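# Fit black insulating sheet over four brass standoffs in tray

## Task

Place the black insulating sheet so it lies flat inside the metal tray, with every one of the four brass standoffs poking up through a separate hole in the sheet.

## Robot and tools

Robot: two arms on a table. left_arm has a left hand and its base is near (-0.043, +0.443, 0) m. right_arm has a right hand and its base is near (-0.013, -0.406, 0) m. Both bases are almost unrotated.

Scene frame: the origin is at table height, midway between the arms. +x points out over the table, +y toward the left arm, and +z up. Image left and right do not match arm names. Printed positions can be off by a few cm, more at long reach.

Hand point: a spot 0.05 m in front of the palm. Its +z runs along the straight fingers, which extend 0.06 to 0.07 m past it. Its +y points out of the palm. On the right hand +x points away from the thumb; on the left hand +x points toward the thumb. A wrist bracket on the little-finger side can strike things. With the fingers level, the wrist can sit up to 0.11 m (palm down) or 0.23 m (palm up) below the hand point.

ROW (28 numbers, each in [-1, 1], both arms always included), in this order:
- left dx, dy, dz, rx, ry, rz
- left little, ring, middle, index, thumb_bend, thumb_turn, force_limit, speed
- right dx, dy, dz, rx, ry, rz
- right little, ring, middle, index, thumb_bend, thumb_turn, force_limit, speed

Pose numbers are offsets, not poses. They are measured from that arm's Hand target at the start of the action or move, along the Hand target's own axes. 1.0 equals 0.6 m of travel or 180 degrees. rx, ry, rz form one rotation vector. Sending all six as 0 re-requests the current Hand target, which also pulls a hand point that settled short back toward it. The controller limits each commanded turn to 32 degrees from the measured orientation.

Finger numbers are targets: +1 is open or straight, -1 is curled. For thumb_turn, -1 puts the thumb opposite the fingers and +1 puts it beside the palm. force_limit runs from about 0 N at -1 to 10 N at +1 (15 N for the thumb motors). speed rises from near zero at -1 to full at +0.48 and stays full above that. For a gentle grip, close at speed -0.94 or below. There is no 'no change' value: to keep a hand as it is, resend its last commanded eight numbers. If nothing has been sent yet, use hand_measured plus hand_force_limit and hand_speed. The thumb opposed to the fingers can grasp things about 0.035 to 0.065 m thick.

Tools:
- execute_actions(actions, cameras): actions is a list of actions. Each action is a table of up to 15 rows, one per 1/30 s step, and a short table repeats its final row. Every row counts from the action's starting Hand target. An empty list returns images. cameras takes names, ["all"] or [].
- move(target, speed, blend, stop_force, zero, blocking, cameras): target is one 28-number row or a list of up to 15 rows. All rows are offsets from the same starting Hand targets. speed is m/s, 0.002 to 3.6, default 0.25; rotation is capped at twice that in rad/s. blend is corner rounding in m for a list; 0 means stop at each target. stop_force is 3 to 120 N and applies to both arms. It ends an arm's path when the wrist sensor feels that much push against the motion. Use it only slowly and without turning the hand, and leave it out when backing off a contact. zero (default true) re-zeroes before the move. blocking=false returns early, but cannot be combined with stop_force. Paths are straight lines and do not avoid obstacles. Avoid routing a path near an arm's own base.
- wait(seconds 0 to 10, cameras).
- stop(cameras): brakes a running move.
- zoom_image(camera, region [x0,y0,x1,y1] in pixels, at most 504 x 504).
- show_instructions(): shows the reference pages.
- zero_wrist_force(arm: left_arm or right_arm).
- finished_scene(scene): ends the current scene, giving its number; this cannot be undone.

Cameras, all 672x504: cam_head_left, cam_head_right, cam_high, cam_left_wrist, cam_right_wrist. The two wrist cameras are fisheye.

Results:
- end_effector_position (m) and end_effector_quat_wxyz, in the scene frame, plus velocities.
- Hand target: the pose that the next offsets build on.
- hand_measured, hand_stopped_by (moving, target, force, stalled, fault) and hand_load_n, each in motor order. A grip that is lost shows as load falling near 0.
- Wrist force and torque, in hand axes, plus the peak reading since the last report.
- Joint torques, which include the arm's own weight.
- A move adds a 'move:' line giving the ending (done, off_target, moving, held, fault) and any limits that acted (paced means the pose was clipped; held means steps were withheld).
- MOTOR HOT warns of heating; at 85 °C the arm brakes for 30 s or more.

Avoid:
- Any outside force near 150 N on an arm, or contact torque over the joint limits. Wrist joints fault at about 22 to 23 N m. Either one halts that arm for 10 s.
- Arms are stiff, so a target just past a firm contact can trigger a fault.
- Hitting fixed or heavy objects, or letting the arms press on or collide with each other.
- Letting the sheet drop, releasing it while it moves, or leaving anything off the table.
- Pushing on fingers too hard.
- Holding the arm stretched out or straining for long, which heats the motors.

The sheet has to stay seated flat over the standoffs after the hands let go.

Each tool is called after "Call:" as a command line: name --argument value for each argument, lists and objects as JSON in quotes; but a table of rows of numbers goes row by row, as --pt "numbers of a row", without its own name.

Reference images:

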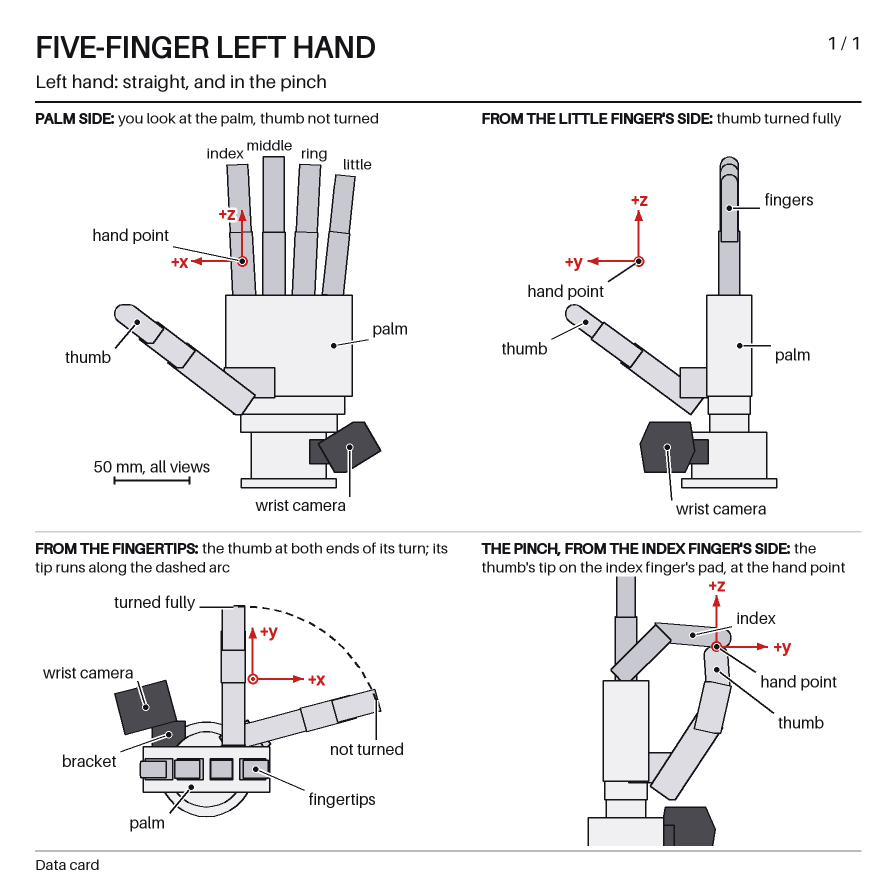

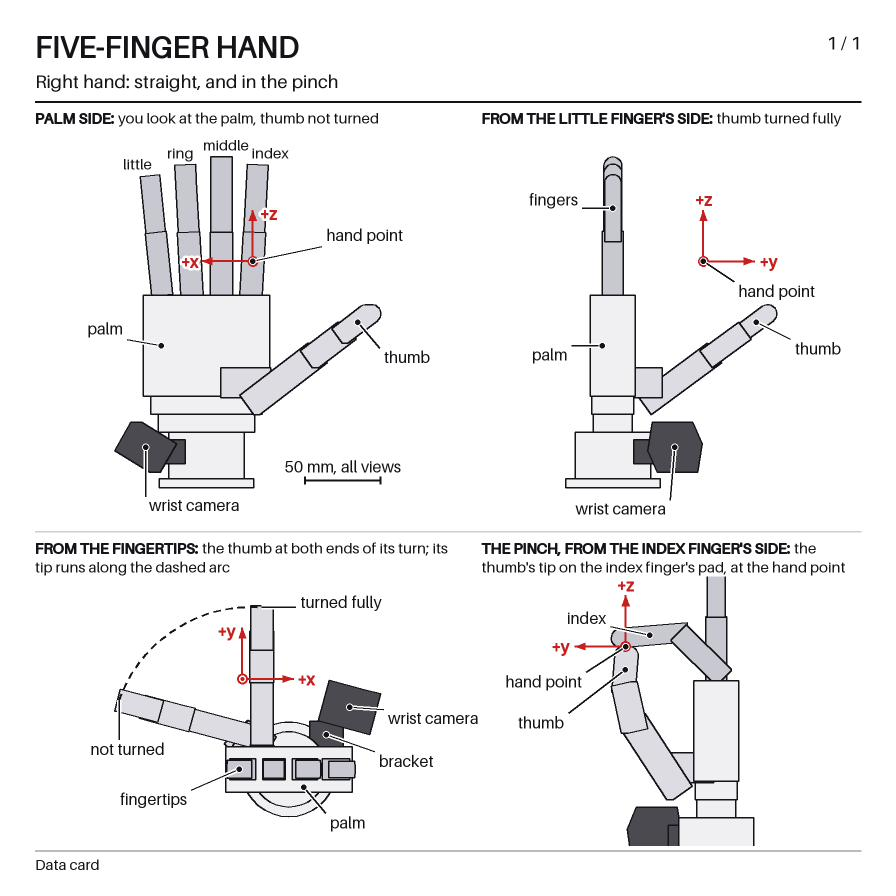

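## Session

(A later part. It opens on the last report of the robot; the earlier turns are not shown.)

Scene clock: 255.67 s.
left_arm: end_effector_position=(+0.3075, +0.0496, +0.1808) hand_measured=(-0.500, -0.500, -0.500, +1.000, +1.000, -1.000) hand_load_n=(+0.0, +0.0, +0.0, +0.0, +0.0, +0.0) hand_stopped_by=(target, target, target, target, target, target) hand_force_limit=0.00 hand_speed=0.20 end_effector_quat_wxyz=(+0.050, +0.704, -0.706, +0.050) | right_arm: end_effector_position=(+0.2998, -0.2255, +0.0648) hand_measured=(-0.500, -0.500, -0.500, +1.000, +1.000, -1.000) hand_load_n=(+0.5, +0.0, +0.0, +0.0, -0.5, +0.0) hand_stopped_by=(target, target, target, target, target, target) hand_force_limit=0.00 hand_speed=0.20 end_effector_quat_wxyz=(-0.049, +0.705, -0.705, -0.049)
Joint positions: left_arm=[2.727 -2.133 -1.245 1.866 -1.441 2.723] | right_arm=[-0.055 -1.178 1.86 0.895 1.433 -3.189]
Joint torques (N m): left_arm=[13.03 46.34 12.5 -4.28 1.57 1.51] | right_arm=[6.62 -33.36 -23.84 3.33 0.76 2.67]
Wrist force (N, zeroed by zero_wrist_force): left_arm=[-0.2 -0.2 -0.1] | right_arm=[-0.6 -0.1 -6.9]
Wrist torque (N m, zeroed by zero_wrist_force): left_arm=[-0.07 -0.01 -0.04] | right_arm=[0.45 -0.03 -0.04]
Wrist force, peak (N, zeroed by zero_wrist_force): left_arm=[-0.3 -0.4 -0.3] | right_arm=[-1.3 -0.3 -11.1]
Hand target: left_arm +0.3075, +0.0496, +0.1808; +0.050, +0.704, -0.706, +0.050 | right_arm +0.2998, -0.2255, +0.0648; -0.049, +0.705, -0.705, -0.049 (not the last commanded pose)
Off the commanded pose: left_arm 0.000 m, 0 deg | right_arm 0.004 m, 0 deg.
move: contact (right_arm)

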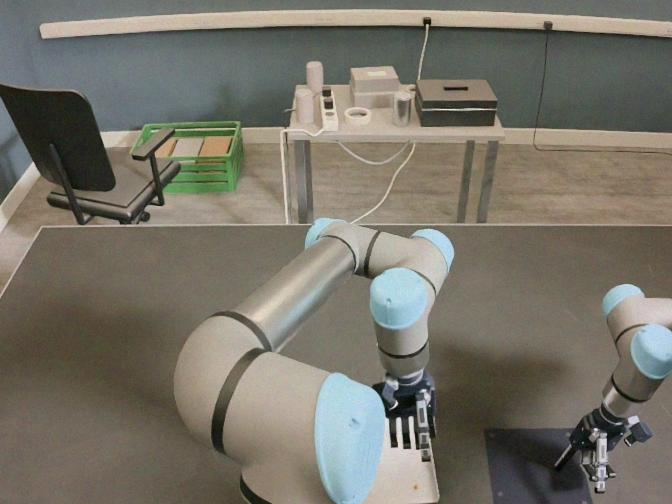

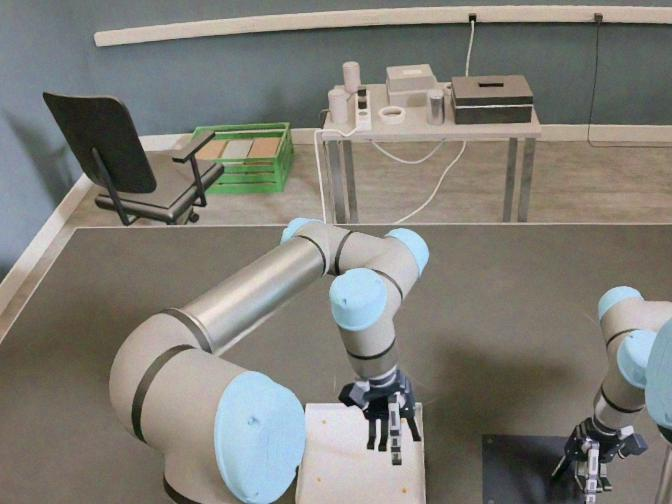

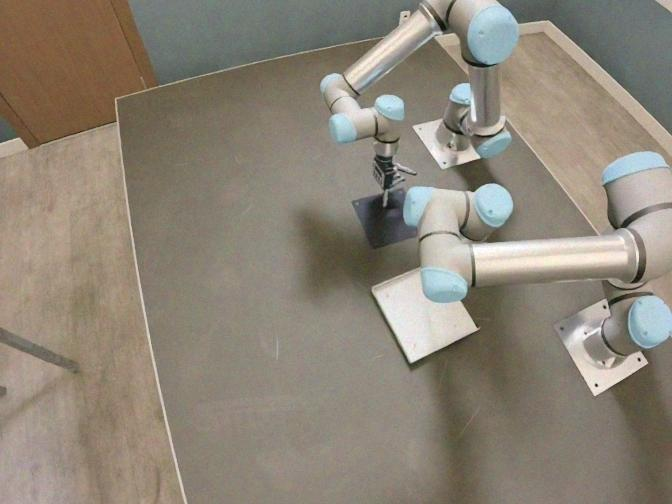

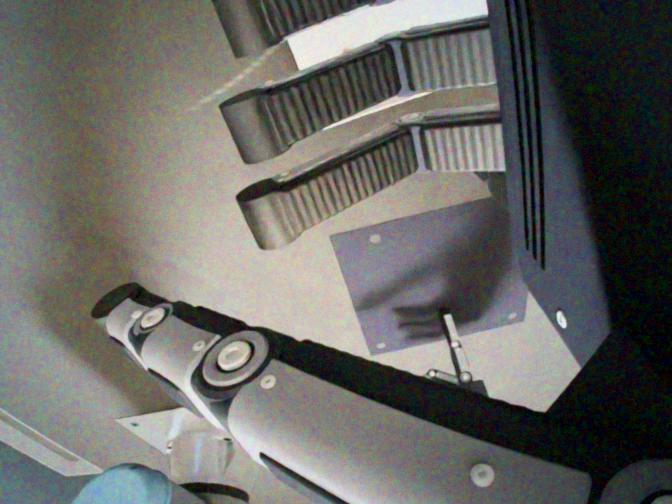

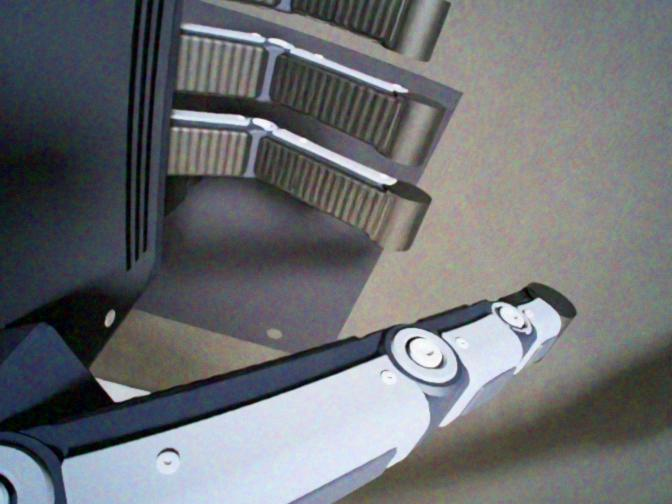

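Call:
move --target '[0,0,0,0,0,0,-0.5,-0.5,-0.5,1,1,-1,0,0.2,0.0495,0,-0.00696,0,0,0,-0.5,-0.5,-0.5,1,1,-1,0,0.2]' --speed 0.03 --cameras '["cam_high","cam_left_wrist","cam_right_wrist"]'

Scene clock: 260.20 s.
left_arm: end_effector_position=(+0.3075, +0.0496, +0.1808) hand_measured=(-0.500, -0.500, -0.500, +1.000, +1.000, -1.000) hand_load_n=(+0.0, +0.0, +0.0, +0.0, +0.0, -0.5) hand_stopped_by=(target, target, target, target, target, target) hand_force_limit=0.00 hand_speed=0.20 end_effector_quat_wxyz=(+0.050, +0.704, -0.706, +0.050) | right_arm: end_effector_position=(+0.2998, -0.2554, +0.0649) hand_measured=(-0.500, -0.500, -0.500, +1.000, +1.000, -1.000) hand_load_n=(+0.0, +0.0, +0.0, +0.0, +0.0, +0.0) hand_stopped_by=(target, target, target, target, target, target) hand_force_limit=0.00 hand_speed=0.20 end_effector_quat_wxyz=(-0.049, +0.705, -0.705, -0.049)
Joint positions: left_arm=[2.727 -2.133 -1.245 1.866 -1.441 2.723] | right_arm=[-0.136 -1.192 1.885 0.896 1.434 -3.272]
Joint torques (N m): left_arm=[12.38 47.64 13.83 -4.24 1.89 1.66] | right_arm=[-5.68 -34.73 -0.06 3.87 0.2 -2.14]
Wrist force (N, zeroed by zero_wrist_force): left_arm=[-0.3 -0.1 -0.2] | right_arm=[-1.3 -0.1 -3.5]
Wrist torque (N m, zeroed by zero_wrist_force): left_arm=[-0.05 0.01 -0.05] | right_arm=[0.21 -0.07 0.13]
Wrist force, peak (N, zeroed by zero_wrist_force): left_arm=[-0.4 -0.3 -0.4] | right_arm=[-0.8 -0.1 -7.1]
Hand target: left_arm +0.3075, +0.0496, +0.1808; +0.050, +0.704, -0.706, +0.050 | right_arm +0.2998, -0.2555, +0.0649; -0.049, +0.705, -0.705, -0.049
Off the commanded pose: left_arm 0.000 m, 0 deg | right_arm 0.000 m, 0 deg.
move: done
Images, in order (width x height): cam_high 672x504, cam_left_wrist 672x504, cam_right_wrist 672x504.

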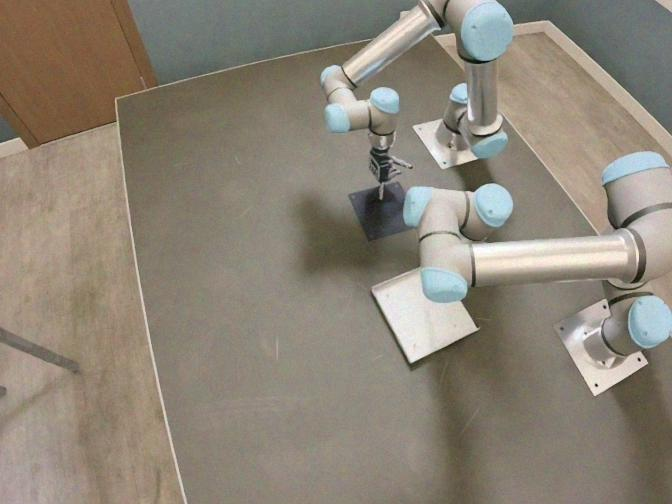

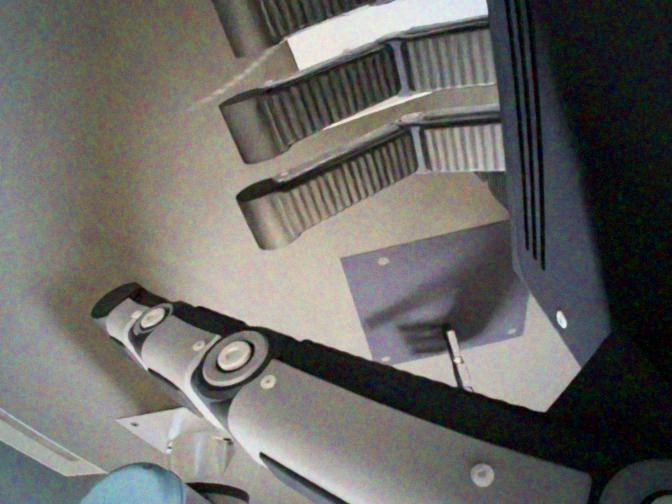

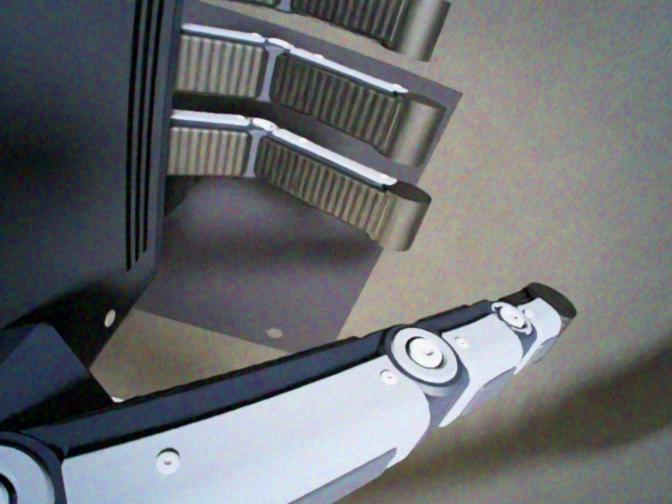

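Call:
move --target '[0,0,0,0,0,0,-0.5,-0.5,-0.5,1,1,-1,0,0.2,0.1651,0.0417,-0.0227,0,0,0,-0.5,-0.5,-0.5,1,1,-1,0,0.2]' --speed 0.06 --cameras '["cam_high"]'

Scene clock: 277.13 s.
left_arm: end_effector_position=(+0.3075, +0.0496, +0.1808) hand_measured=(-0.500, -0.500, -0.500, +1.000, +1.000, -1.000) hand_load_n=(+0.0, +0.0, +0.0, +0.0, +0.0, +0.0) hand_stopped_by=(target, target, target, target, target, target) hand_force_limit=0.00 hand_speed=0.20 end_effector_quat_wxyz=(+0.050, +0.704, -0.706, +0.050) | right_arm: end_effector_position=(+0.2748, -0.3554, +0.0647) hand_measured=(-0.500, -0.500, -0.500, +1.000, +1.000, -1.000) hand_load_n=(+0.0, +0.0, +0.0, +0.0, +0.0, +0.5) hand_stopped_by=(target, target, target, target, target, target) hand_force_limit=0.00 hand_speed=0.20 end_effector_quat_wxyz=(-0.049, +0.705, -0.705, -0.049)
Joint positions: left_arm=[2.727 -2.133 -1.245 1.866 -1.441 2.723] | right_arm=[-0.44 -1.256 1.995 0.891 1.446 -3.578]
Joint torques (N m): left_arm=[13.3 47.53 12.53 -4.32 1.56 1.16] | right_arm=[-5.38 -31.84 -0.13 4.32 0.93 -2.06]
Wrist force (N, zeroed by zero_wrist_force): left_arm=[-0.3 0.0 -0.1] | right_arm=[-0.6 0.1 -1.4]
Wrist torque (N m, zeroed by zero_wrist_force): left_arm=[-0.03 0.00 -0.05] | right_arm=[0.13 0.06 0.16]
Wrist force, peak (N, zeroed by zero_wrist_force): left_arm=[-0.5 -0.3 -0.3] | right_arm=[-1.7 0.0 -3.7]
Hand target: left_arm +0.3075, +0.0496, +0.1808; +0.050, +0.704, -0.706, +0.050 | right_arm +0.2748, -0.3555, +0.0647; -0.049, +0.705, -0.705, -0.049
Off the commanded pose: left_arm 0.000 m, 0 deg | right_arm 0.000 m, 0 deg.
move: done
Images, in order (width x height): cam_high 672x504.

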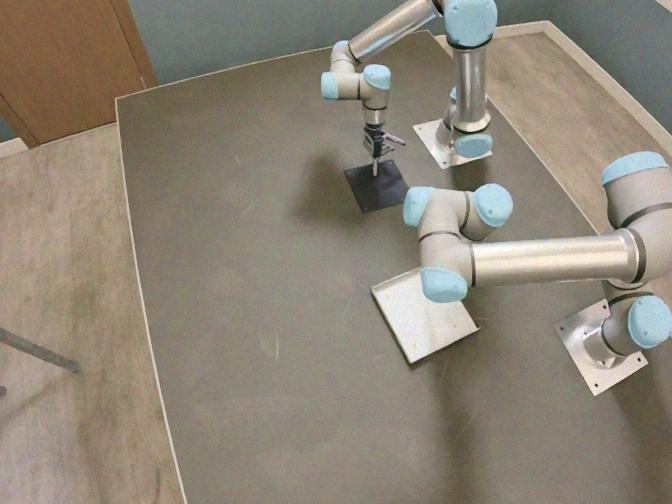

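Call:
move --target '[0,0,0,0,0,0,-0.5,-0.5,-0.5,1,1,-1,0,0.2,0.2477,0.0667,-0.0335,0,0,0,-0.5,-0.5,-0.5,1,1,-1,0,0.2]' --speed 0.08 --cameras '["cam_high"]'

Call:
zoom_image --camera "cam_high" --region '[300, 20, 480, 220]'

Scene clock: 284.43 s.
left_arm: end_effector_position=(+0.3075, +0.0496, +0.1808) hand_measured=(-0.500, -0.500, -0.500, +1.000, +1.000, -1.000) hand_load_n=(+0.0, +0.5, +0.0, +0.0, +0.0, +0.0) hand_stopped_by=(target, target, target, target, target, target) hand_force_limit=0.00 hand_speed=0.20 end_effector_quat_wxyz=(+0.050, +0.704, -0.706, +0.050) | right_arm: end_effector_position=(+0.2348, -0.5053, +0.0642) hand_measured=(-0.500, -0.500, -0.500, +1.000, +1.000, -1.000) hand_load_n=(+0.0, +0.5, +0.0, +0.5, +0.0, +0.0) hand_stopped_by=(target, target, target, target, target, target) hand_force_limit=0.00 hand_speed=0.20 end_effector_quat_wxyz=(-0.049, +0.705, -0.705, -0.049)
Joint positions: left_arm=[2.727 -2.133 -1.245 1.866 -1.441 2.723] | right_arm=[-0.888 -1.246 1.999 0.925 1.484 -4.027]
Joint torques (N m): left_arm=[12.31 45.14 13.09 -3.94 1.66 1.34] | right_arm=[-8.39 -13.7 -23.46 1.28 3.37 -2.41]
Wrist force (N, zeroed by zero_wrist_force): left_arm=[-0.3 -0.1 -0.3] | right_arm=[-5.8 -0.9 -13.6]
Wrist torque (N m, zeroed by zero_wrist_force): left_arm=[-0.04 0.00 -0.04] | right_arm=[0.94 -0.26 -0.13]
Wrist force, peak (N, zeroed by zero_wrist_force): left_arm=[-0.3 -0.5 -0.4] | right_arm=[-5.9 -1.1 -13.9]
Hand target: left_arm +0.3075, +0.0496, +0.1808; +0.050, +0.704, -0.706, +0.050 | right_arm +0.2348, -0.5054, +0.0642; -0.049, +0.705, -0.705, -0.049
Off the commanded pose: left_arm 0.000 m, 0 deg | right_arm 0.000 m, 0 deg.
move: done
Images, in order (width x height): cam_high 672x504.

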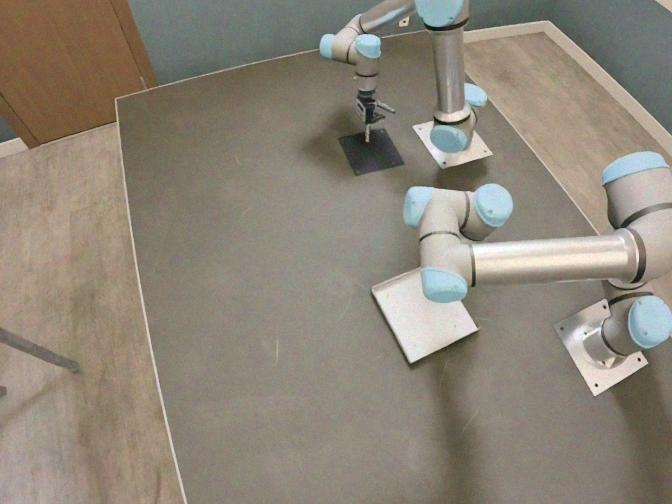

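Scaled by 2.520.

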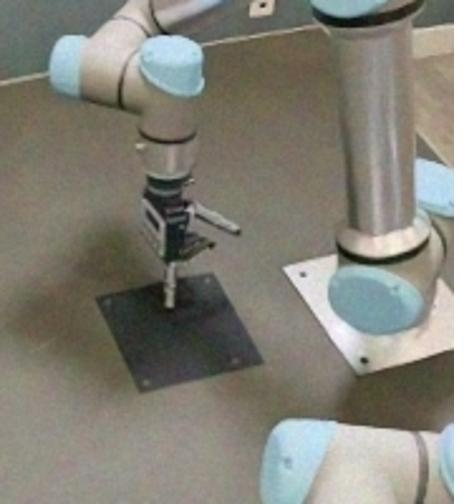

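Call:
move --target '[0,0,0,0,0,0,-0.5,-0.5,-0.5,1,1,-1,0,0.2,0.2475,0.0833,-0.0355,0,0,0,-0.5,-0.5,-0.5,1,1,-1,0,0.2]' --speed 0.08 --cameras '["cam_high"]'

Scene clock: 302.77 s.
left_arm: end_effector_position=(+0.3075, +0.0496, +0.1808) hand_measured=(-0.500, -0.500, -0.500, +1.000, +1.000, -1.000) hand_load_n=(+0.0, +0.0, +0.5, +0.0, +0.0, +0.0) hand_stopped_by=(target, target, target, target, target, target) hand_force_limit=0.00 hand_speed=0.20 end_effector_quat_wxyz=(+0.050, +0.704, -0.706, +0.050) | right_arm: end_effector_position=(+0.1849, -0.6552, +0.0648) hand_measured=(-0.500, -0.500, -0.500, +1.000, +1.000, -1.000) hand_load_n=(+0.0, +0.0, +0.0, +0.0, +0.0, +0.0) hand_stopped_by=(target, target, target, target, target, target) hand_force_limit=0.00 hand_speed=0.20 end_effector_quat_wxyz=(-0.049, +0.705, -0.705, -0.049)
Joint positions: left_arm=[2.727 -2.133 -1.245 1.866 -1.441 2.723] | right_arm=[-1.224 -1.129 1.824 1.006 1.524 -4.361]
Joint torques (N m): left_arm=[12.17 46.16 12.8 -4.03 1.45 0.85] | right_arm=[-5.73 -19.72 -23.82 3.52 1.91 -2.23]
Wrist force (N, zeroed by zero_wrist_force): left_arm=[-0.2 0.0 -0.1] | right_arm=[-1.5 -0.4 -4.9]
Wrist torque (N m, zeroed by zero_wrist_force): left_arm=[-0.03 -0.01 -0.04] | right_arm=[0.29 -0.11 0.12]
Wrist force, peak (N, zeroed by zero_wrist_force): left_arm=[-0.6 -0.4 -0.2] | right_arm=[-6.2 -1.0 -13.9]
Hand target: left_arm +0.3075, +0.0496, +0.1808; +0.050, +0.704, -0.706, +0.050 | right_arm +0.1848, -0.6555, +0.0648; -0.049, +0.705, -0.705, -0.049
Off the commanded pose: left_arm 0.000 m, 0 deg | right_arm 0.000 m, 0 deg.
move: done
Images, in order (width x height): cam_high 672x504.

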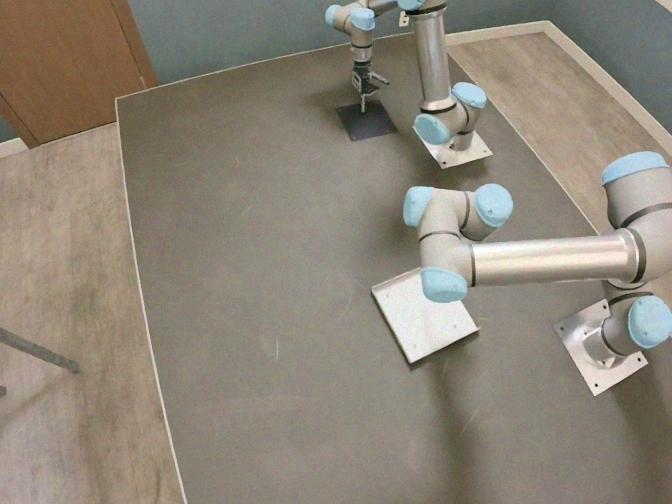

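Call:
move --target '[0,0,0,0,0,0,-0.5,-0.5,-0.5,1,1,-1,0,0.2,0.2475,0.0667,-0.0346,0,0,0,-0.5,-0.5,-0.5,1,1,-1,0,0.2]' --speed 0.08 --cameras '["cam_high"]'

Call:
zoom_image --camera "cam_high" --region '[290, 20, 430, 140]'

Scene clock: 308.10 s.
left_arm: end_effector_position=(+0.3075, +0.0496, +0.1808) hand_measured=(-0.500, -0.500, -0.500, +1.000, +1.000, -1.000) hand_load_n=(+0.0, +0.0, +0.0, +0.0, +0.0, +0.0) hand_stopped_by=(target, target, target, target, target, target) hand_force_limit=0.00 hand_speed=0.20 end_effector_quat_wxyz=(+0.050, +0.704, -0.706, +0.050) | right_arm: end_effector_position=(+0.1448, -0.8053, +0.0650) hand_measured=(-0.500, -0.500, -0.500, +1.000, +1.000, -1.000) hand_load_n=(+0.0, +0.0, +0.0, +0.5, +0.0, +0.0) hand_stopped_by=(target, target, target, target, target, target) hand_force_limit=0.00 hand_speed=0.20 end_effector_quat_wxyz=(-0.049, +0.705, -0.705, -0.049)
Joint positions: left_arm=[2.727 -2.133 -1.245 1.866 -1.441 2.723] | right_arm=[-1.401 -0.915 1.463 1.159 1.547 -4.537]
Joint torques (N m): left_arm=[12.75 47.17 13.69 -4.16 1.35 0.79] | right_arm=[-7.69 -27.86 -26.44 3 1.84 -2.35]
Wrist force (N, zeroed by zero_wrist_force): left_arm=[-0.3 -0.1 -0.4] | right_arm=[-2.3 -0.5 -5.7]
Wrist torque (N m, zeroed by zero_wrist_force): left_arm=[-0.03 -0.01 -0.05] | right_arm=[0.36 -0.04 0.05]
Wrist force, peak (N, zeroed by zero_wrist_force): left_arm=[-0.4 -0.3 -0.4] | right_arm=[-2.2 -0.7 -5.8]
Hand target: left_arm +0.3075, +0.0496, +0.1808; +0.050, +0.704, -0.706, +0.050 | right_arm +0.1448, -0.8054, +0.0650; -0.049, +0.705, -0.705, -0.049
Off the commanded pose: left_arm 0.000 m, 0 deg | right_arm 0.000 m, 0 deg.
move: done
Images, in order (width x height): cam_high 672x504.

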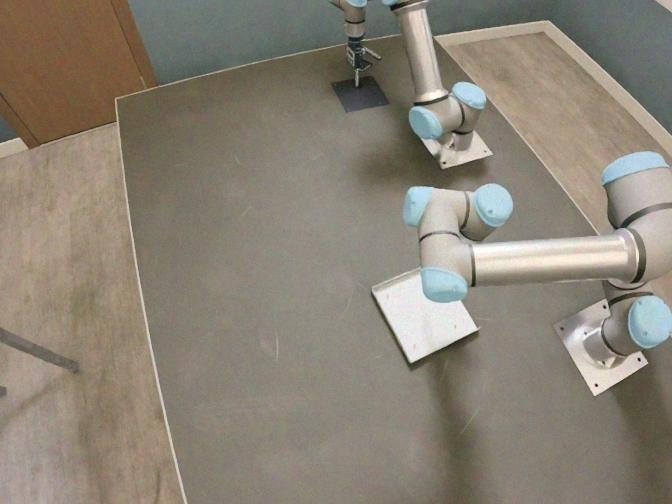

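Scaled by 3.600.

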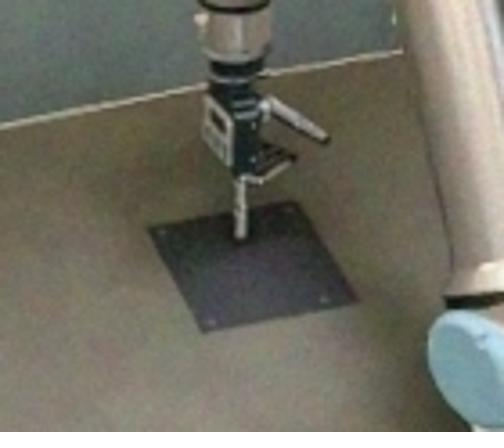

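Call:
move --pt "0 0 0 0 0 0 -0.5 -0.5 -0.5 1 1 -1 0 0.2 -0.0009 0 -0.0083 0 0 0 -0.5 -0.5 -0.5 1 1 -1 0 0.2" --pt "0 0 0 0 0 0 -0.5 -0.5 -0.5 1 1 -1 0 0.2 -0.0785 0.0583 0.0026 0 0 0 -0.5 -0.5 -0.5 1 1 -1 0 0.2" --speed 0.05 --blend 0.002

Call:
zero_wrist_force --arm "right_arm"

Call:
move --target '[0,0,0,0,0,0,-0.5,-0.5,-0.5,1,1,-1,0,0.2,0.0023,0,0.0165,0,0,0,-0.5,-0.5,-0.5,1,1,-1,0,0.2]' --speed 0.006 --stop_force 6 --cameras '["cam_high"]'

Call:
zoom_image --camera "cam_high" --region '[290, 20, 430, 140]'

Scene clock: 327.60 s.
left_arm: end_effector_position=(+0.3075, +0.0496, +0.1808) hand_measured=(-0.500, -0.500, -0.500, +1.000, +1.000, -1.000) hand_load_n=(+0.5, +0.0, +0.0, +0.0, +0.0, +0.0) hand_stopped_by=(target, target, target, target, target, target) hand_force_limit=0.00 hand_speed=0.20 end_effector_quat_wxyz=(+0.050, +0.704, -0.706, +0.050) | right_arm: end_effector_position=(+0.1099, -0.7586, +0.0699) hand_measured=(-0.500, -0.500, -0.500, +1.000, +1.000, -1.000) hand_load_n=(+0.0, +0.0, +0.0, +0.0, +0.0, +0.0) hand_stopped_by=(target, target, target, target, target, target) hand_force_limit=0.00 hand_speed=0.20 end_effector_quat_wxyz=(-0.049, +0.705, -0.705, -0.049)
Joint positions: left_arm=[2.727 -2.133 -1.245 1.866 -1.441 2.723] | right_arm=[-1.461 -1.038 1.66 1.086 1.556 -4.596]
Joint torques (N m): left_arm=[11.79 46.28 12.93 -3.94 1.61 0.35] | right_arm=[-6.97 -41.43 -2.8 0.75 1.38 -2.42]
Wrist force (N, zeroed by zero_wrist_force): left_arm=[-0.3 -0.1 -0.1] | right_arm=[0.3 -0.3 -0.6]
Wrist torque (N m, zeroed by zero_wrist_force): left_arm=[-0.05 -0.01 -0.04] | right_arm=[-0.01 0.03 0.17]
Wrist force, peak (N, zeroed by zero_wrist_force): left_arm=[-0.4 -0.4 -0.4] | right_arm=[-2.0 -0.6 -6.1]
Hand target: left_arm +0.3075, +0.0496, +0.1808; +0.050, +0.704, -0.706, +0.050 | right_arm +0.1098, -0.7585, +0.0699; -0.049, +0.705, -0.705, -0.049
Off the commanded pose: left_arm 0.000 m, 0 deg | right_arm 0.000 m, 0 deg.
move: done

Wrist force sensor zeroed.

Scene clock: 329.83 s.
left_arm: end_effector_position=(+0.3075, +0.0496, +0.1808) hand_measured=(-0.500, -0.500, -0.500, +1.000, +1.000, -1.000) hand_load_n=(+0.0, +0.0, +0.0, +0.0, +0.0, +0.0) hand_stopped_by=(target, target, target, target, target, target) hand_force_limit=0.00 hand_speed=0.20 end_effector_quat_wxyz=(+0.050, +0.704, -0.706, +0.050) | right_arm: end_effector_position=(+0.1098, -0.7585, +0.0649) hand_measured=(-0.500, -0.500, -0.500, +1.000, +1.000, -1.000) hand_load_n=(+0.0, +0.0, +0.0, +0.0, +0.0, +0.0) hand_stopped_by=(target, target, target, target, target, target) hand_force_limit=0.00 hand_speed=0.20 end_effector_quat_wxyz=(-0.049, +0.705, -0.705, -0.049)
Joint positions: left_arm=[2.727 -2.133 -1.245 1.866 -1.441 2.723] | right_arm=[-1.461 -1.031 1.665 1.075 1.556 -4.596]
Joint torques (N m): left_arm=[12.44 47.29 14.28 -3.99 1.12 0.37] | right_arm=[-4.58 -39.31 -24.79 3.45 1.47 -2.13]
Wrist force (N, zeroed by zero_wrist_force): left_arm=[-0.4 -0.1 -0.2] | right_arm=[-0.2 0.1 -6.9]
Wrist torque (N m, zeroed by zero_wrist_force): left_arm=[-0.04 0.01 -0.05] | right_arm=[0.44 -0.01 -0.01]
Wrist force, peak (N, zeroed by zero_wrist_force): left_arm=[-0.1 -0.4 -0.4] | right_arm=[-0.4 0.1 -10.6]
Hand target: left_arm +0.3075, +0.0496, +0.1808; +0.050, +0.704, -0.706, +0.050 | right_arm +0.1098, -0.7585, +0.0649; -0.049, +0.705, -0.705, -0.049 (not the last commanded pose)
Off the commanded pose: left_arm 0.000 m, 0 deg | right_arm 0.005 m, 0 deg.
move: contact (right_arm)
Images, in order (width x height): cam_high 672x504.

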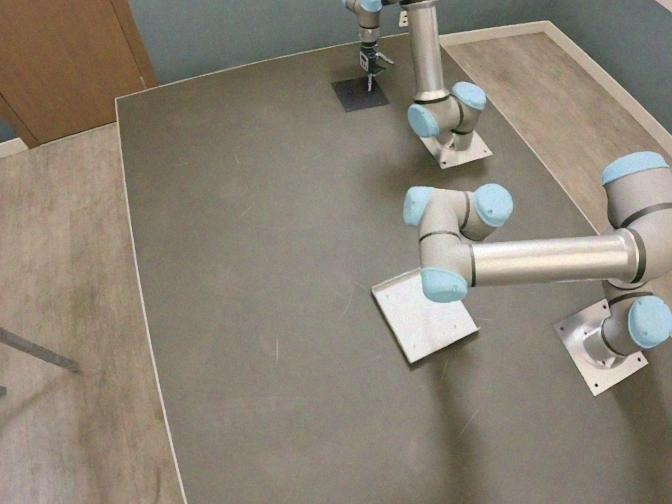

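Scaled by 3.600.

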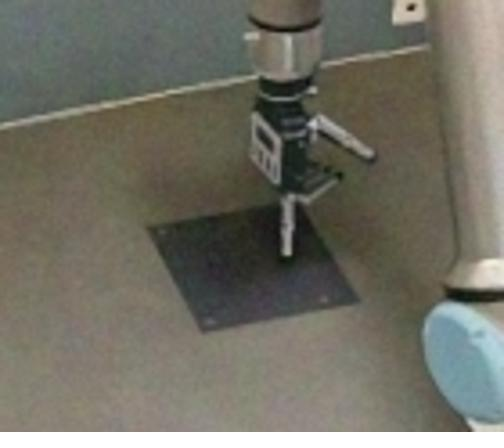

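Call:
move --target '[0,0,0,0,0,0,-0.5,-0.5,-0.5,1,1,-1,0,0.2,0,0.2,0,0,0,0,-0.5,-0.5,-0.5,1,1,-1,0,0.2]' --speed 0.08 --cameras '["cam_high"]'

Call:
zoom_image --camera "cam_high" --region '[330, 20, 470, 140]'

Scene clock: 336.33 s.
left_arm: end_effector_position=(+0.3075, +0.0496, +0.1808) hand_measured=(-0.500, -0.500, -0.500, +1.000, +1.000, -1.000) hand_load_n=(+0.0, +0.0, +0.0, +0.0, +0.0, +0.0) hand_stopped_by=(target, target, target, target, target, target) hand_force_limit=0.00 hand_speed=0.20 end_effector_quat_wxyz=(+0.050, +0.704, -0.706, +0.050) | right_arm: end_effector_position=(-0.0100, -0.7585, +0.0650) hand_measured=(-0.500, -0.500, -0.500, +1.000, +1.000, -1.000) hand_load_n=(+0.0, +0.0, +0.0, +0.0, +0.0, +0.0) hand_stopped_by=(target, target, target, target, target, target) hand_force_limit=0.00 hand_speed=0.20 end_effector_quat_wxyz=(-0.049, +0.705, -0.705, -0.049)
Joint positions: left_arm=[2.727 -2.133 -1.245 1.866 -1.441 2.723] | right_arm=[-1.749 -1.098 1.775 1.03 1.595 -4.881]
Joint torques (N m): left_arm=[11.37 45.75 13.47 -4.14 1.22 0.1] | right_arm=[-6.21 -38.22 -1.14 -0.14 2.15 -2.01]
Wrist force (N, zeroed by zero_wrist_force): left_arm=[-0.2 -0.2 -0.2] | right_arm=[-0.8 -1.4 -5.8]
Wrist torque (N m, zeroed by zero_wrist_force): left_arm=[-0.06 -0.02 -0.04] | right_arm=[0.50 -0.06 -0.04]
Wrist force, peak (N, zeroed by zero_wrist_force): left_arm=[-0.5 -0.3 -0.4] | right_arm=[-1.0 -2.0 -7.2]
Hand target: left_arm +0.3075, +0.0496, +0.1808; +0.050, +0.704, -0.706, +0.050 | right_arm -0.0102, -0.7585, +0.0650; -0.049, +0.705, -0.705, -0.049
Off the commanded pose: left_arm 0.000 m, 0 deg | right_arm 0.000 m, 0 deg.
move: done
Images, in order (width x height): cam_high 672x504.

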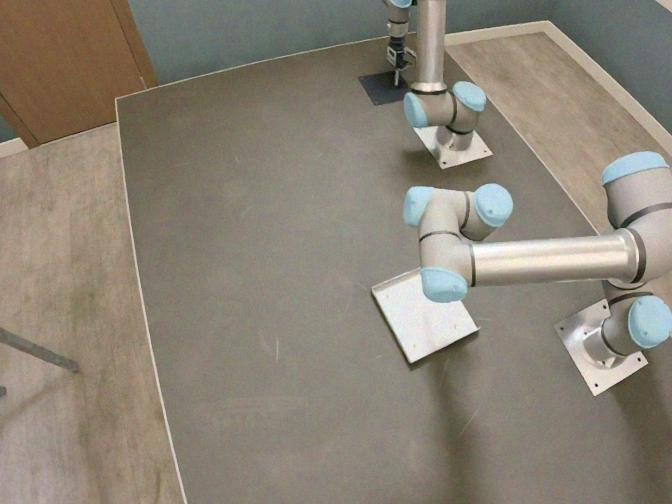

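Scaled by 3.600.

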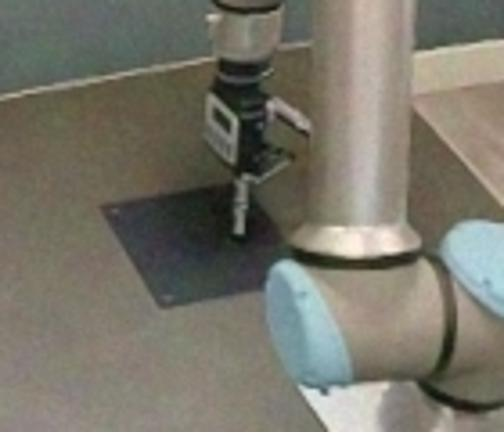

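Call:
move --target '[0,0,0,0,0,0,-0.5,-0.5,-0.5,1,1,-1,0,0.2,0,0.2333,0.0003,0,0,0,-0.5,-0.5,-0.5,1,1,-1,0,0.2]' --speed 0.08 --cameras '["cam_high","cam_right_wrist"]'

Call:
zoom_image --camera "cam_high" --region '[350, 20, 490, 140]'

Scene clock: 341.93 s.
left_arm: end_effector_position=(+0.3075, +0.0496, +0.1808) hand_measured=(-0.500, -0.500, -0.500, +1.000, +1.000, -1.000) hand_load_n=(+0.0, +0.0, +0.0, +0.0, +0.0, +0.0) hand_stopped_by=(target, target, target, target, target, target) hand_force_limit=0.00 hand_speed=0.20 end_effector_quat_wxyz=(+0.050, +0.704, -0.706, +0.050) | right_arm: end_effector_position=(-0.1500, -0.7585, +0.0650) hand_measured=(-0.500, -0.500, -0.500, +1.000, +1.000, -1.000) hand_load_n=(+0.0, +0.0, +0.0, +0.5, +0.0, +0.0) hand_stopped_by=(target, target, target, target, target, target) hand_force_limit=0.00 hand_speed=0.20 end_effector_quat_wxyz=(-0.049, +0.705, -0.705, -0.049)
Joint positions: left_arm=[2.727 -2.133 -1.245 1.866 -1.441 2.723] | right_arm=[-2.079 -1.095 1.767 1.021 1.638 -5.209]
Joint torques (N m): left_arm=[11.57 47.25 13.35 -3.93 1.52 0.21] | right_arm=[-7.28 -20.21 -25.06 2.62 2.1 -2.1]
Wrist force (N, zeroed by zero_wrist_force): left_arm=[-0.1 -0.3 -0.5] | right_arm=[-1.2 -2.4 -8.6]
Wrist torque (N m, zeroed by zero_wrist_force): left_arm=[-0.06 -0.04 -0.03] | right_arm=[0.65 -0.08 -0.04]
Wrist force, peak (N, zeroed by zero_wrist_force): left_arm=[-0.4 -0.4 -0.2] | right_arm=[-1.1 -2.3 -8.7]
Hand target: left_arm +0.3075, +0.0496, +0.1808; +0.050, +0.704, -0.706, +0.050 | right_arm -0.1502, -0.7585, +0.0650; -0.049, +0.705, -0.705, -0.049
Off the commanded pose: left_arm 0.000 m, 0 deg | right_arm 0.000 m, 0 deg.
move: done
Images, in order (width x height): cam_high 672x504, cam_right_wrist 672x504.

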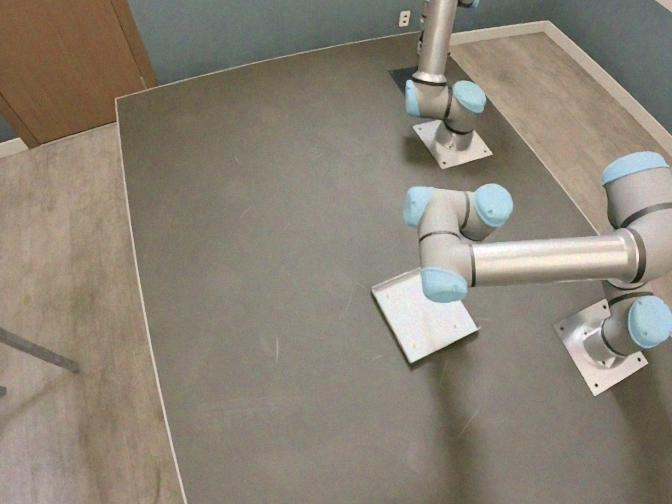

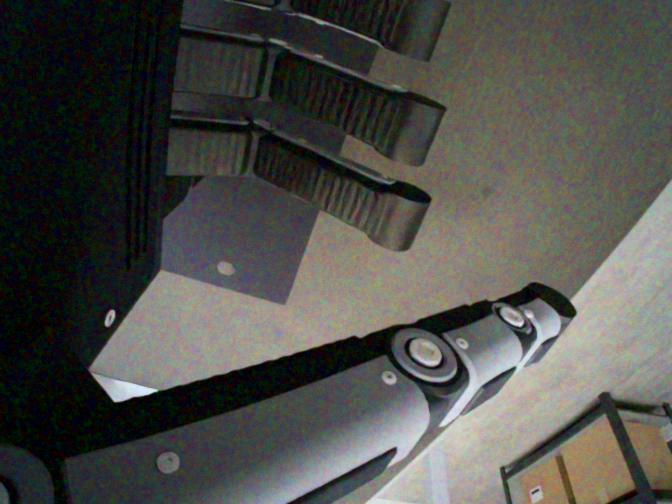

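Scaled by 3.600.

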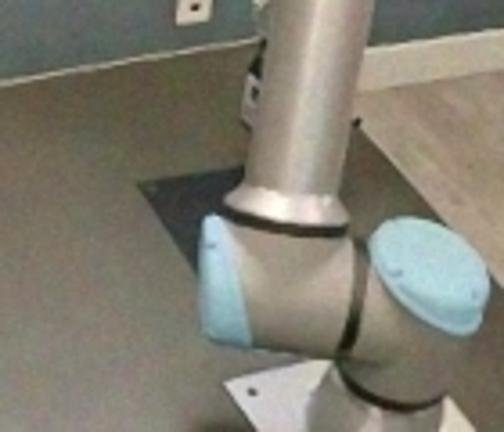

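Call:
move --pt "0 0 0 0 0 0 -0.5 -0.5 -0.5 1 1 -1 0 0.2 -0.0009 0 -0.0083 0 0 0 -0.5 -0.5 -0.5 1 1 -1 0 0.2" --pt "0 0 0 0 0 0 -0.5 -0.5 -0.5 1 1 -1 0 0.2 -0.0009 -0.0417 -0.0083 0 0 0 -0.5 -0.5 -0.5 1 1 -1 0 0.2" --speed 0.05 --blend 0.002

Call:
zero_wrist_force --arm "right_arm"

Call:
move --target '[0,0,0,0,0,0,-0.5,-0.5,-0.5,1,1,-1,0,0.2,0.0023,0,0.0165,0,0,0,-0.5,-0.5,-0.5,1,1,-1,0,0.2]' --speed 0.006 --stop_force 6

Call:
move --target '[0,0,0,0,0,0,-0.5,-0.5,-0.5,1,1,-1,0,0.2,0,0.2,0.0003,0,0,0,-0.5,-0.5,-0.5,1,1,-1,0,0.2]' --speed 0.08 --cameras '["cam_high","cam_right_wrist"]'

Scene clock: 354.77 s.
left_arm: end_effector_position=(+0.3075, +0.0496, +0.1808) hand_measured=(-0.500, -0.500, -0.500, +1.000, +1.000, -1.000) hand_load_n=(+0.0, +0.0, +0.0, +0.0, +0.0, +0.0) hand_stopped_by=(target, target, target, target, target, target) hand_force_limit=0.00 hand_speed=0.20 end_effector_quat_wxyz=(+0.050, +0.704, -0.706, +0.050) | right_arm: end_effector_position=(-0.1253, -0.7587, +0.0699) hand_measured=(-0.500, -0.500, -0.500, +1.000, +1.000, -1.000) hand_load_n=(+0.0, +0.0, +0.0, +0.0, +0.0, +0.0) hand_stopped_by=(target, target, target, target, target, target) hand_force_limit=0.00 hand_speed=0.20 end_effector_quat_wxyz=(-0.049, +0.705, -0.705, -0.049)
Joint positions: left_arm=[2.727 -2.133 -1.245 1.866 -1.441 2.723] | right_arm=[-2.024 -1.11 1.775 1.03 1.631 -5.155]
Joint torques (N m): left_arm=[11.96 46.95 12.92 -3.84 1.27 0.23] | right_arm=[6.91 -39.74 -2.49 0.89 -0.96 2.68]
Wrist force (N, zeroed by zero_wrist_force): left_arm=[-0.3 -0.2 -0.1] | right_arm=[0.0 0.1 -0.5]
Wrist torque (N m, zeroed by zero_wrist_force): left_arm=[-0.07 0.00 -0.04] | right_arm=[0.01 -0.04 -0.20]
Wrist force, peak (N, zeroed by zero_wrist_force): left_arm=[-0.5 -0.5 -0.2] | right_arm=[-1.4 -2.6 -9.0]
Hand target: left_arm +0.3075, +0.0496, +0.1808; +0.050, +0.704, -0.706, +0.050 | right_arm -0.1251, -0.7587, +0.0700; -0.049, +0.705, -0.705, -0.049
Off the commanded pose: left_arm 0.000 m, 0 deg | right_arm 0.000 m, 0 deg.
move: done

Wrist force sensor zeroed.

Scene clock: 357.03 s.
left_arm: end_effector_position=(+0.3075, +0.0496, +0.1808) hand_measured=(-0.500, -0.500, -0.500, +1.000, +1.000, -1.000) hand_load_n=(+0.0, +0.0, +0.0, +0.0, +0.0, +0.0) hand_stopped_by=(target, target, target, target, target, target) hand_force_limit=0.00 hand_speed=0.20 end_effector_quat_wxyz=(+0.050, +0.704, -0.706, +0.050) | right_arm: end_effector_position=(-0.1251, -0.7587, +0.0649) hand_measured=(-0.500, -0.500, -0.500, +1.000, +1.000, -1.000) hand_load_n=(+0.0, +0.5, +0.0, +0.0, +0.0, +0.0) hand_stopped_by=(target, target, target, target, target, target) hand_force_limit=0.00 hand_speed=0.20 end_effector_quat_wxyz=(-0.049, +0.705, -0.705, -0.049)
Joint positions: left_arm=[2.727 -2.133 -1.245 1.866 -1.441 2.723] | right_arm=[-2.024 -1.102 1.779 1.019 1.631 -5.154]
Joint torques (N m): left_arm=[12.63 46.27 12.87 -3.92 1.34 0.04] | right_arm=[6.82 -36.76 -24.16 3.39 -0.75 2.65]
Wrist force (N, zeroed by zero_wrist_force): left_arm=[-0.3 -0.4 -0.2] | right_arm=[-0.5 0.0 -6.3]
Wrist torque (N m, zeroed by zero_wrist_force): left_arm=[-0.09 -0.01 -0.03] | right_arm=[0.36 0.01 -0.02]
Wrist force, peak (N, zeroed by zero_wrist_force): left_arm=[-0.3 -0.4 -0.2] | right_arm=[-0.5 0.2 -10.0]
Hand target: left_arm +0.3075, +0.0496, +0.1808; +0.050, +0.704, -0.706, +0.050 | right_arm -0.1251, -0.7587, +0.0649; -0.049, +0.705, -0.705, -0.049 (not the last commanded pose)
Off the commanded pose: left_arm 0.000 m, 0 deg | right_arm 0.005 m, 0 deg.
move: contact (right_arm)

Scene clock: 359.07 s.
left_arm: end_effector_position=(+0.3075, +0.0496, +0.1808) hand_measured=(-0.500, -0.500, -0.500, +1.000, +1.000, -1.000) hand_load_n=(+0.0, +0.0, +0.0, +0.5, +0.0, +0.0) hand_stopped_by=(target, target, target, target, target, target) hand_force_limit=0.00 hand_speed=0.20 end_effector_quat_wxyz=(+0.050, +0.704, -0.706, +0.050) | right_arm: end_effector_position=(-0.2449, -0.7586, +0.0648) hand_measured=(-0.500, -0.500, -0.500, +1.000, +1.000, -1.000) hand_load_n=(+0.0, +0.0, +0.0, +0.5, +0.0, +0.0) hand_stopped_by=(target, target, target, target, target, target) hand_force_limit=0.00 hand_speed=0.20 end_effector_quat_wxyz=(-0.049, +0.705, -0.705, -0.049) end_effector_velocity=(-0.002, +0.000, +0.000) end_effector_angular_velocity=(+0.000, +0.000, -0.001)
Joint positions: left_arm=[2.727 -2.133 -1.245 1.866 -1.441 2.723] | right_arm=[-2.268 -1.043 1.676 1.044 1.659 -5.397]
Joint velocities: left_arm=[within noise] | right_arm=[-0.005 0.002 -0.003 0.001 0 -0.003]
Joint torques (N m): left_arm=[11.35 45.42 14.09 -3.9 1.47 -0.07] | right_arm=[-7.34 -21.12 -25.61 1.51 2.01 -2.15]
Wrist force (N, zeroed by zero_wrist_force): left_arm=[-0.2 -0.1 -0.1] | right_arm=[-1.9 -4.0 -12.7]
Wrist torque (N m, zeroed by zero_wrist_force): left_arm=[-0.05 -0.01 -0.04] | right_arm=[0.96 -0.03 0.07]
Wrist force, peak (N, zeroed by zero_wrist_force): left_arm=[-0.2 -0.3 -0.5] | right_arm=[-1.9 -4.0 -12.7]
Hand target: left_arm +0.3075, +0.0496, +0.1808; +0.050, +0.704, -0.706, +0.050 | right_arm -0.2451, -0.7586, +0.0648; -0.049, +0.705, -0.705, -0.049
Off the commanded pose: left_arm 0.000 m, 0 deg | right_arm 0.000 m, 0 deg.
move: done
Images, in order (width x height): cam_high 672x504, cam_right_wrist 672x504.

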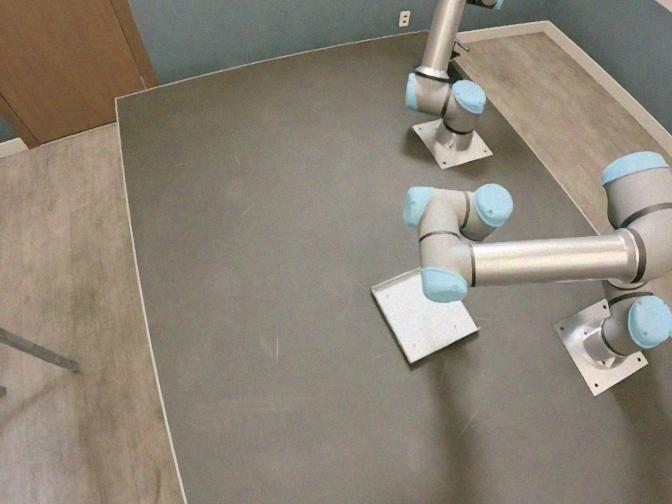

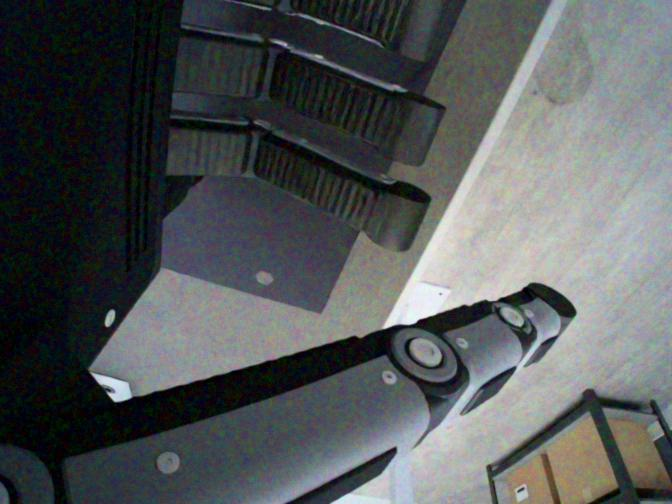

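Call:
move --target '[0,0,0,0,0,0,-0.5,-0.5,-0.5,1,1,-1,0,0.2,-0.0001,0.1483,-0.0007,0,0,0,-0.5,-0.5,-0.5,1,1,-1,0,0.2]' --speed 0.05 --cameras '["cam_high","cam_right_wrist"]'

Call:
zoom_image --camera "cam_high" --region '[350, 20, 490, 140]'

Scene clock: 368.27 s.
left_arm: end_effector_position=(+0.3075, +0.0496, +0.1808) hand_measured=(-0.500, -0.500, -0.500, +1.000, +1.000, -1.000) hand_load_n=(+0.0, +0.0, +0.0, +0.0, +0.0, +0.0) hand_stopped_by=(target, target, target, target, target, target) hand_force_limit=0.00 hand_speed=0.20 end_effector_quat_wxyz=(+0.050, +0.704, -0.706, +0.050) | right_arm: end_effector_position=(-0.3339, -0.7586, +0.0653) hand_measured=(-0.500, -0.500, -0.500, +1.000, +1.000, -1.000) hand_load_n=(+0.0, +0.0, +0.0, +0.0, +0.0, +0.0) hand_stopped_by=(target, target, target, target, target, target) hand_force_limit=0.00 hand_speed=0.20 end_effector_quat_wxyz=(-0.049, +0.705, -0.705, -0.049)
Joint positions: left_arm=[2.727 -2.133 -1.245 1.866 -1.441 2.723] | right_arm=[-2.411 -0.963 1.534 1.093 1.674 -5.54]
Joint torques (N m): left_arm=[13.41 45.61 14.04 -3.58 1.4 -0.42] | right_arm=[-6.87 -26.99 -25.47 3.31 1.71 -2.16]
Wrist force (N, zeroed by zero_wrist_force): left_arm=[-0.2 -0.1 -0.3] | right_arm=[-0.1 -1.1 -3.5]
Wrist torque (N m, zeroed by zero_wrist_force): left_arm=[-0.03 -0.03 -0.04] | right_arm=[0.27 -0.06 0.24]
Wrist force, peak (N, zeroed by zero_wrist_force): left_arm=[-0.5 -0.2 -0.4] | right_arm=[-1.8 -4.1 -13.2]
Hand target: left_arm +0.3075, +0.0496, +0.1808; +0.050, +0.704, -0.706, +0.050 | right_arm -0.3341, -0.7586, +0.0653; -0.049, +0.705, -0.705, -0.049
Off the commanded pose: left_arm 0.000 m, 0 deg | right_arm 0.000 m, 0 deg.
move: done
Images, in order (width x height): cam_high 672x504, cam_right_wrist 672x504.

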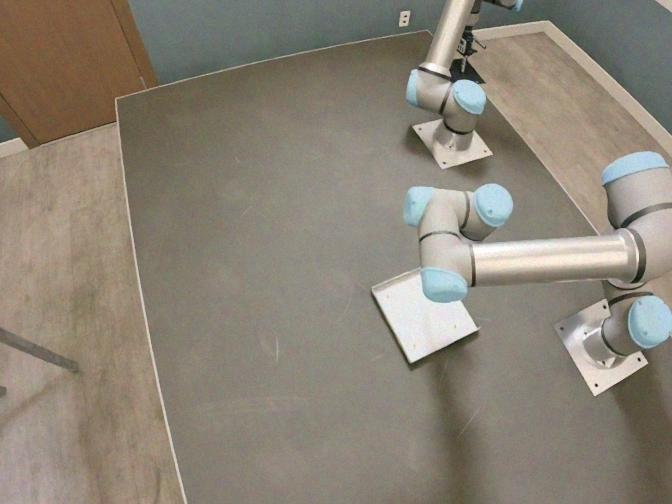

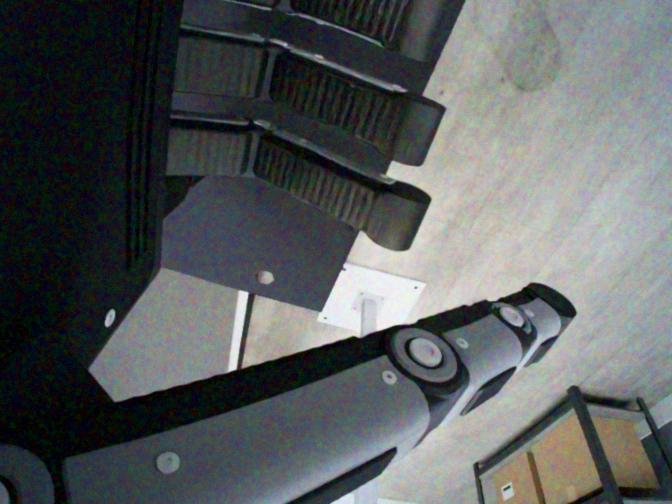

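Scaled by 3.600.

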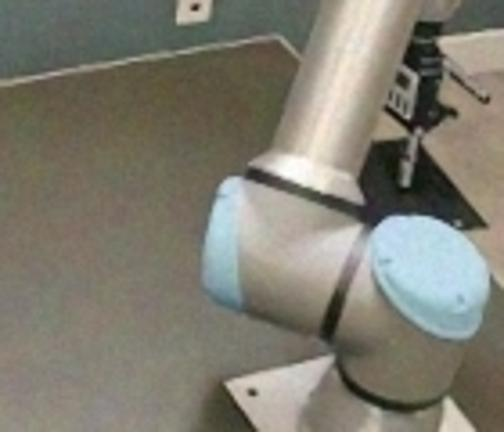

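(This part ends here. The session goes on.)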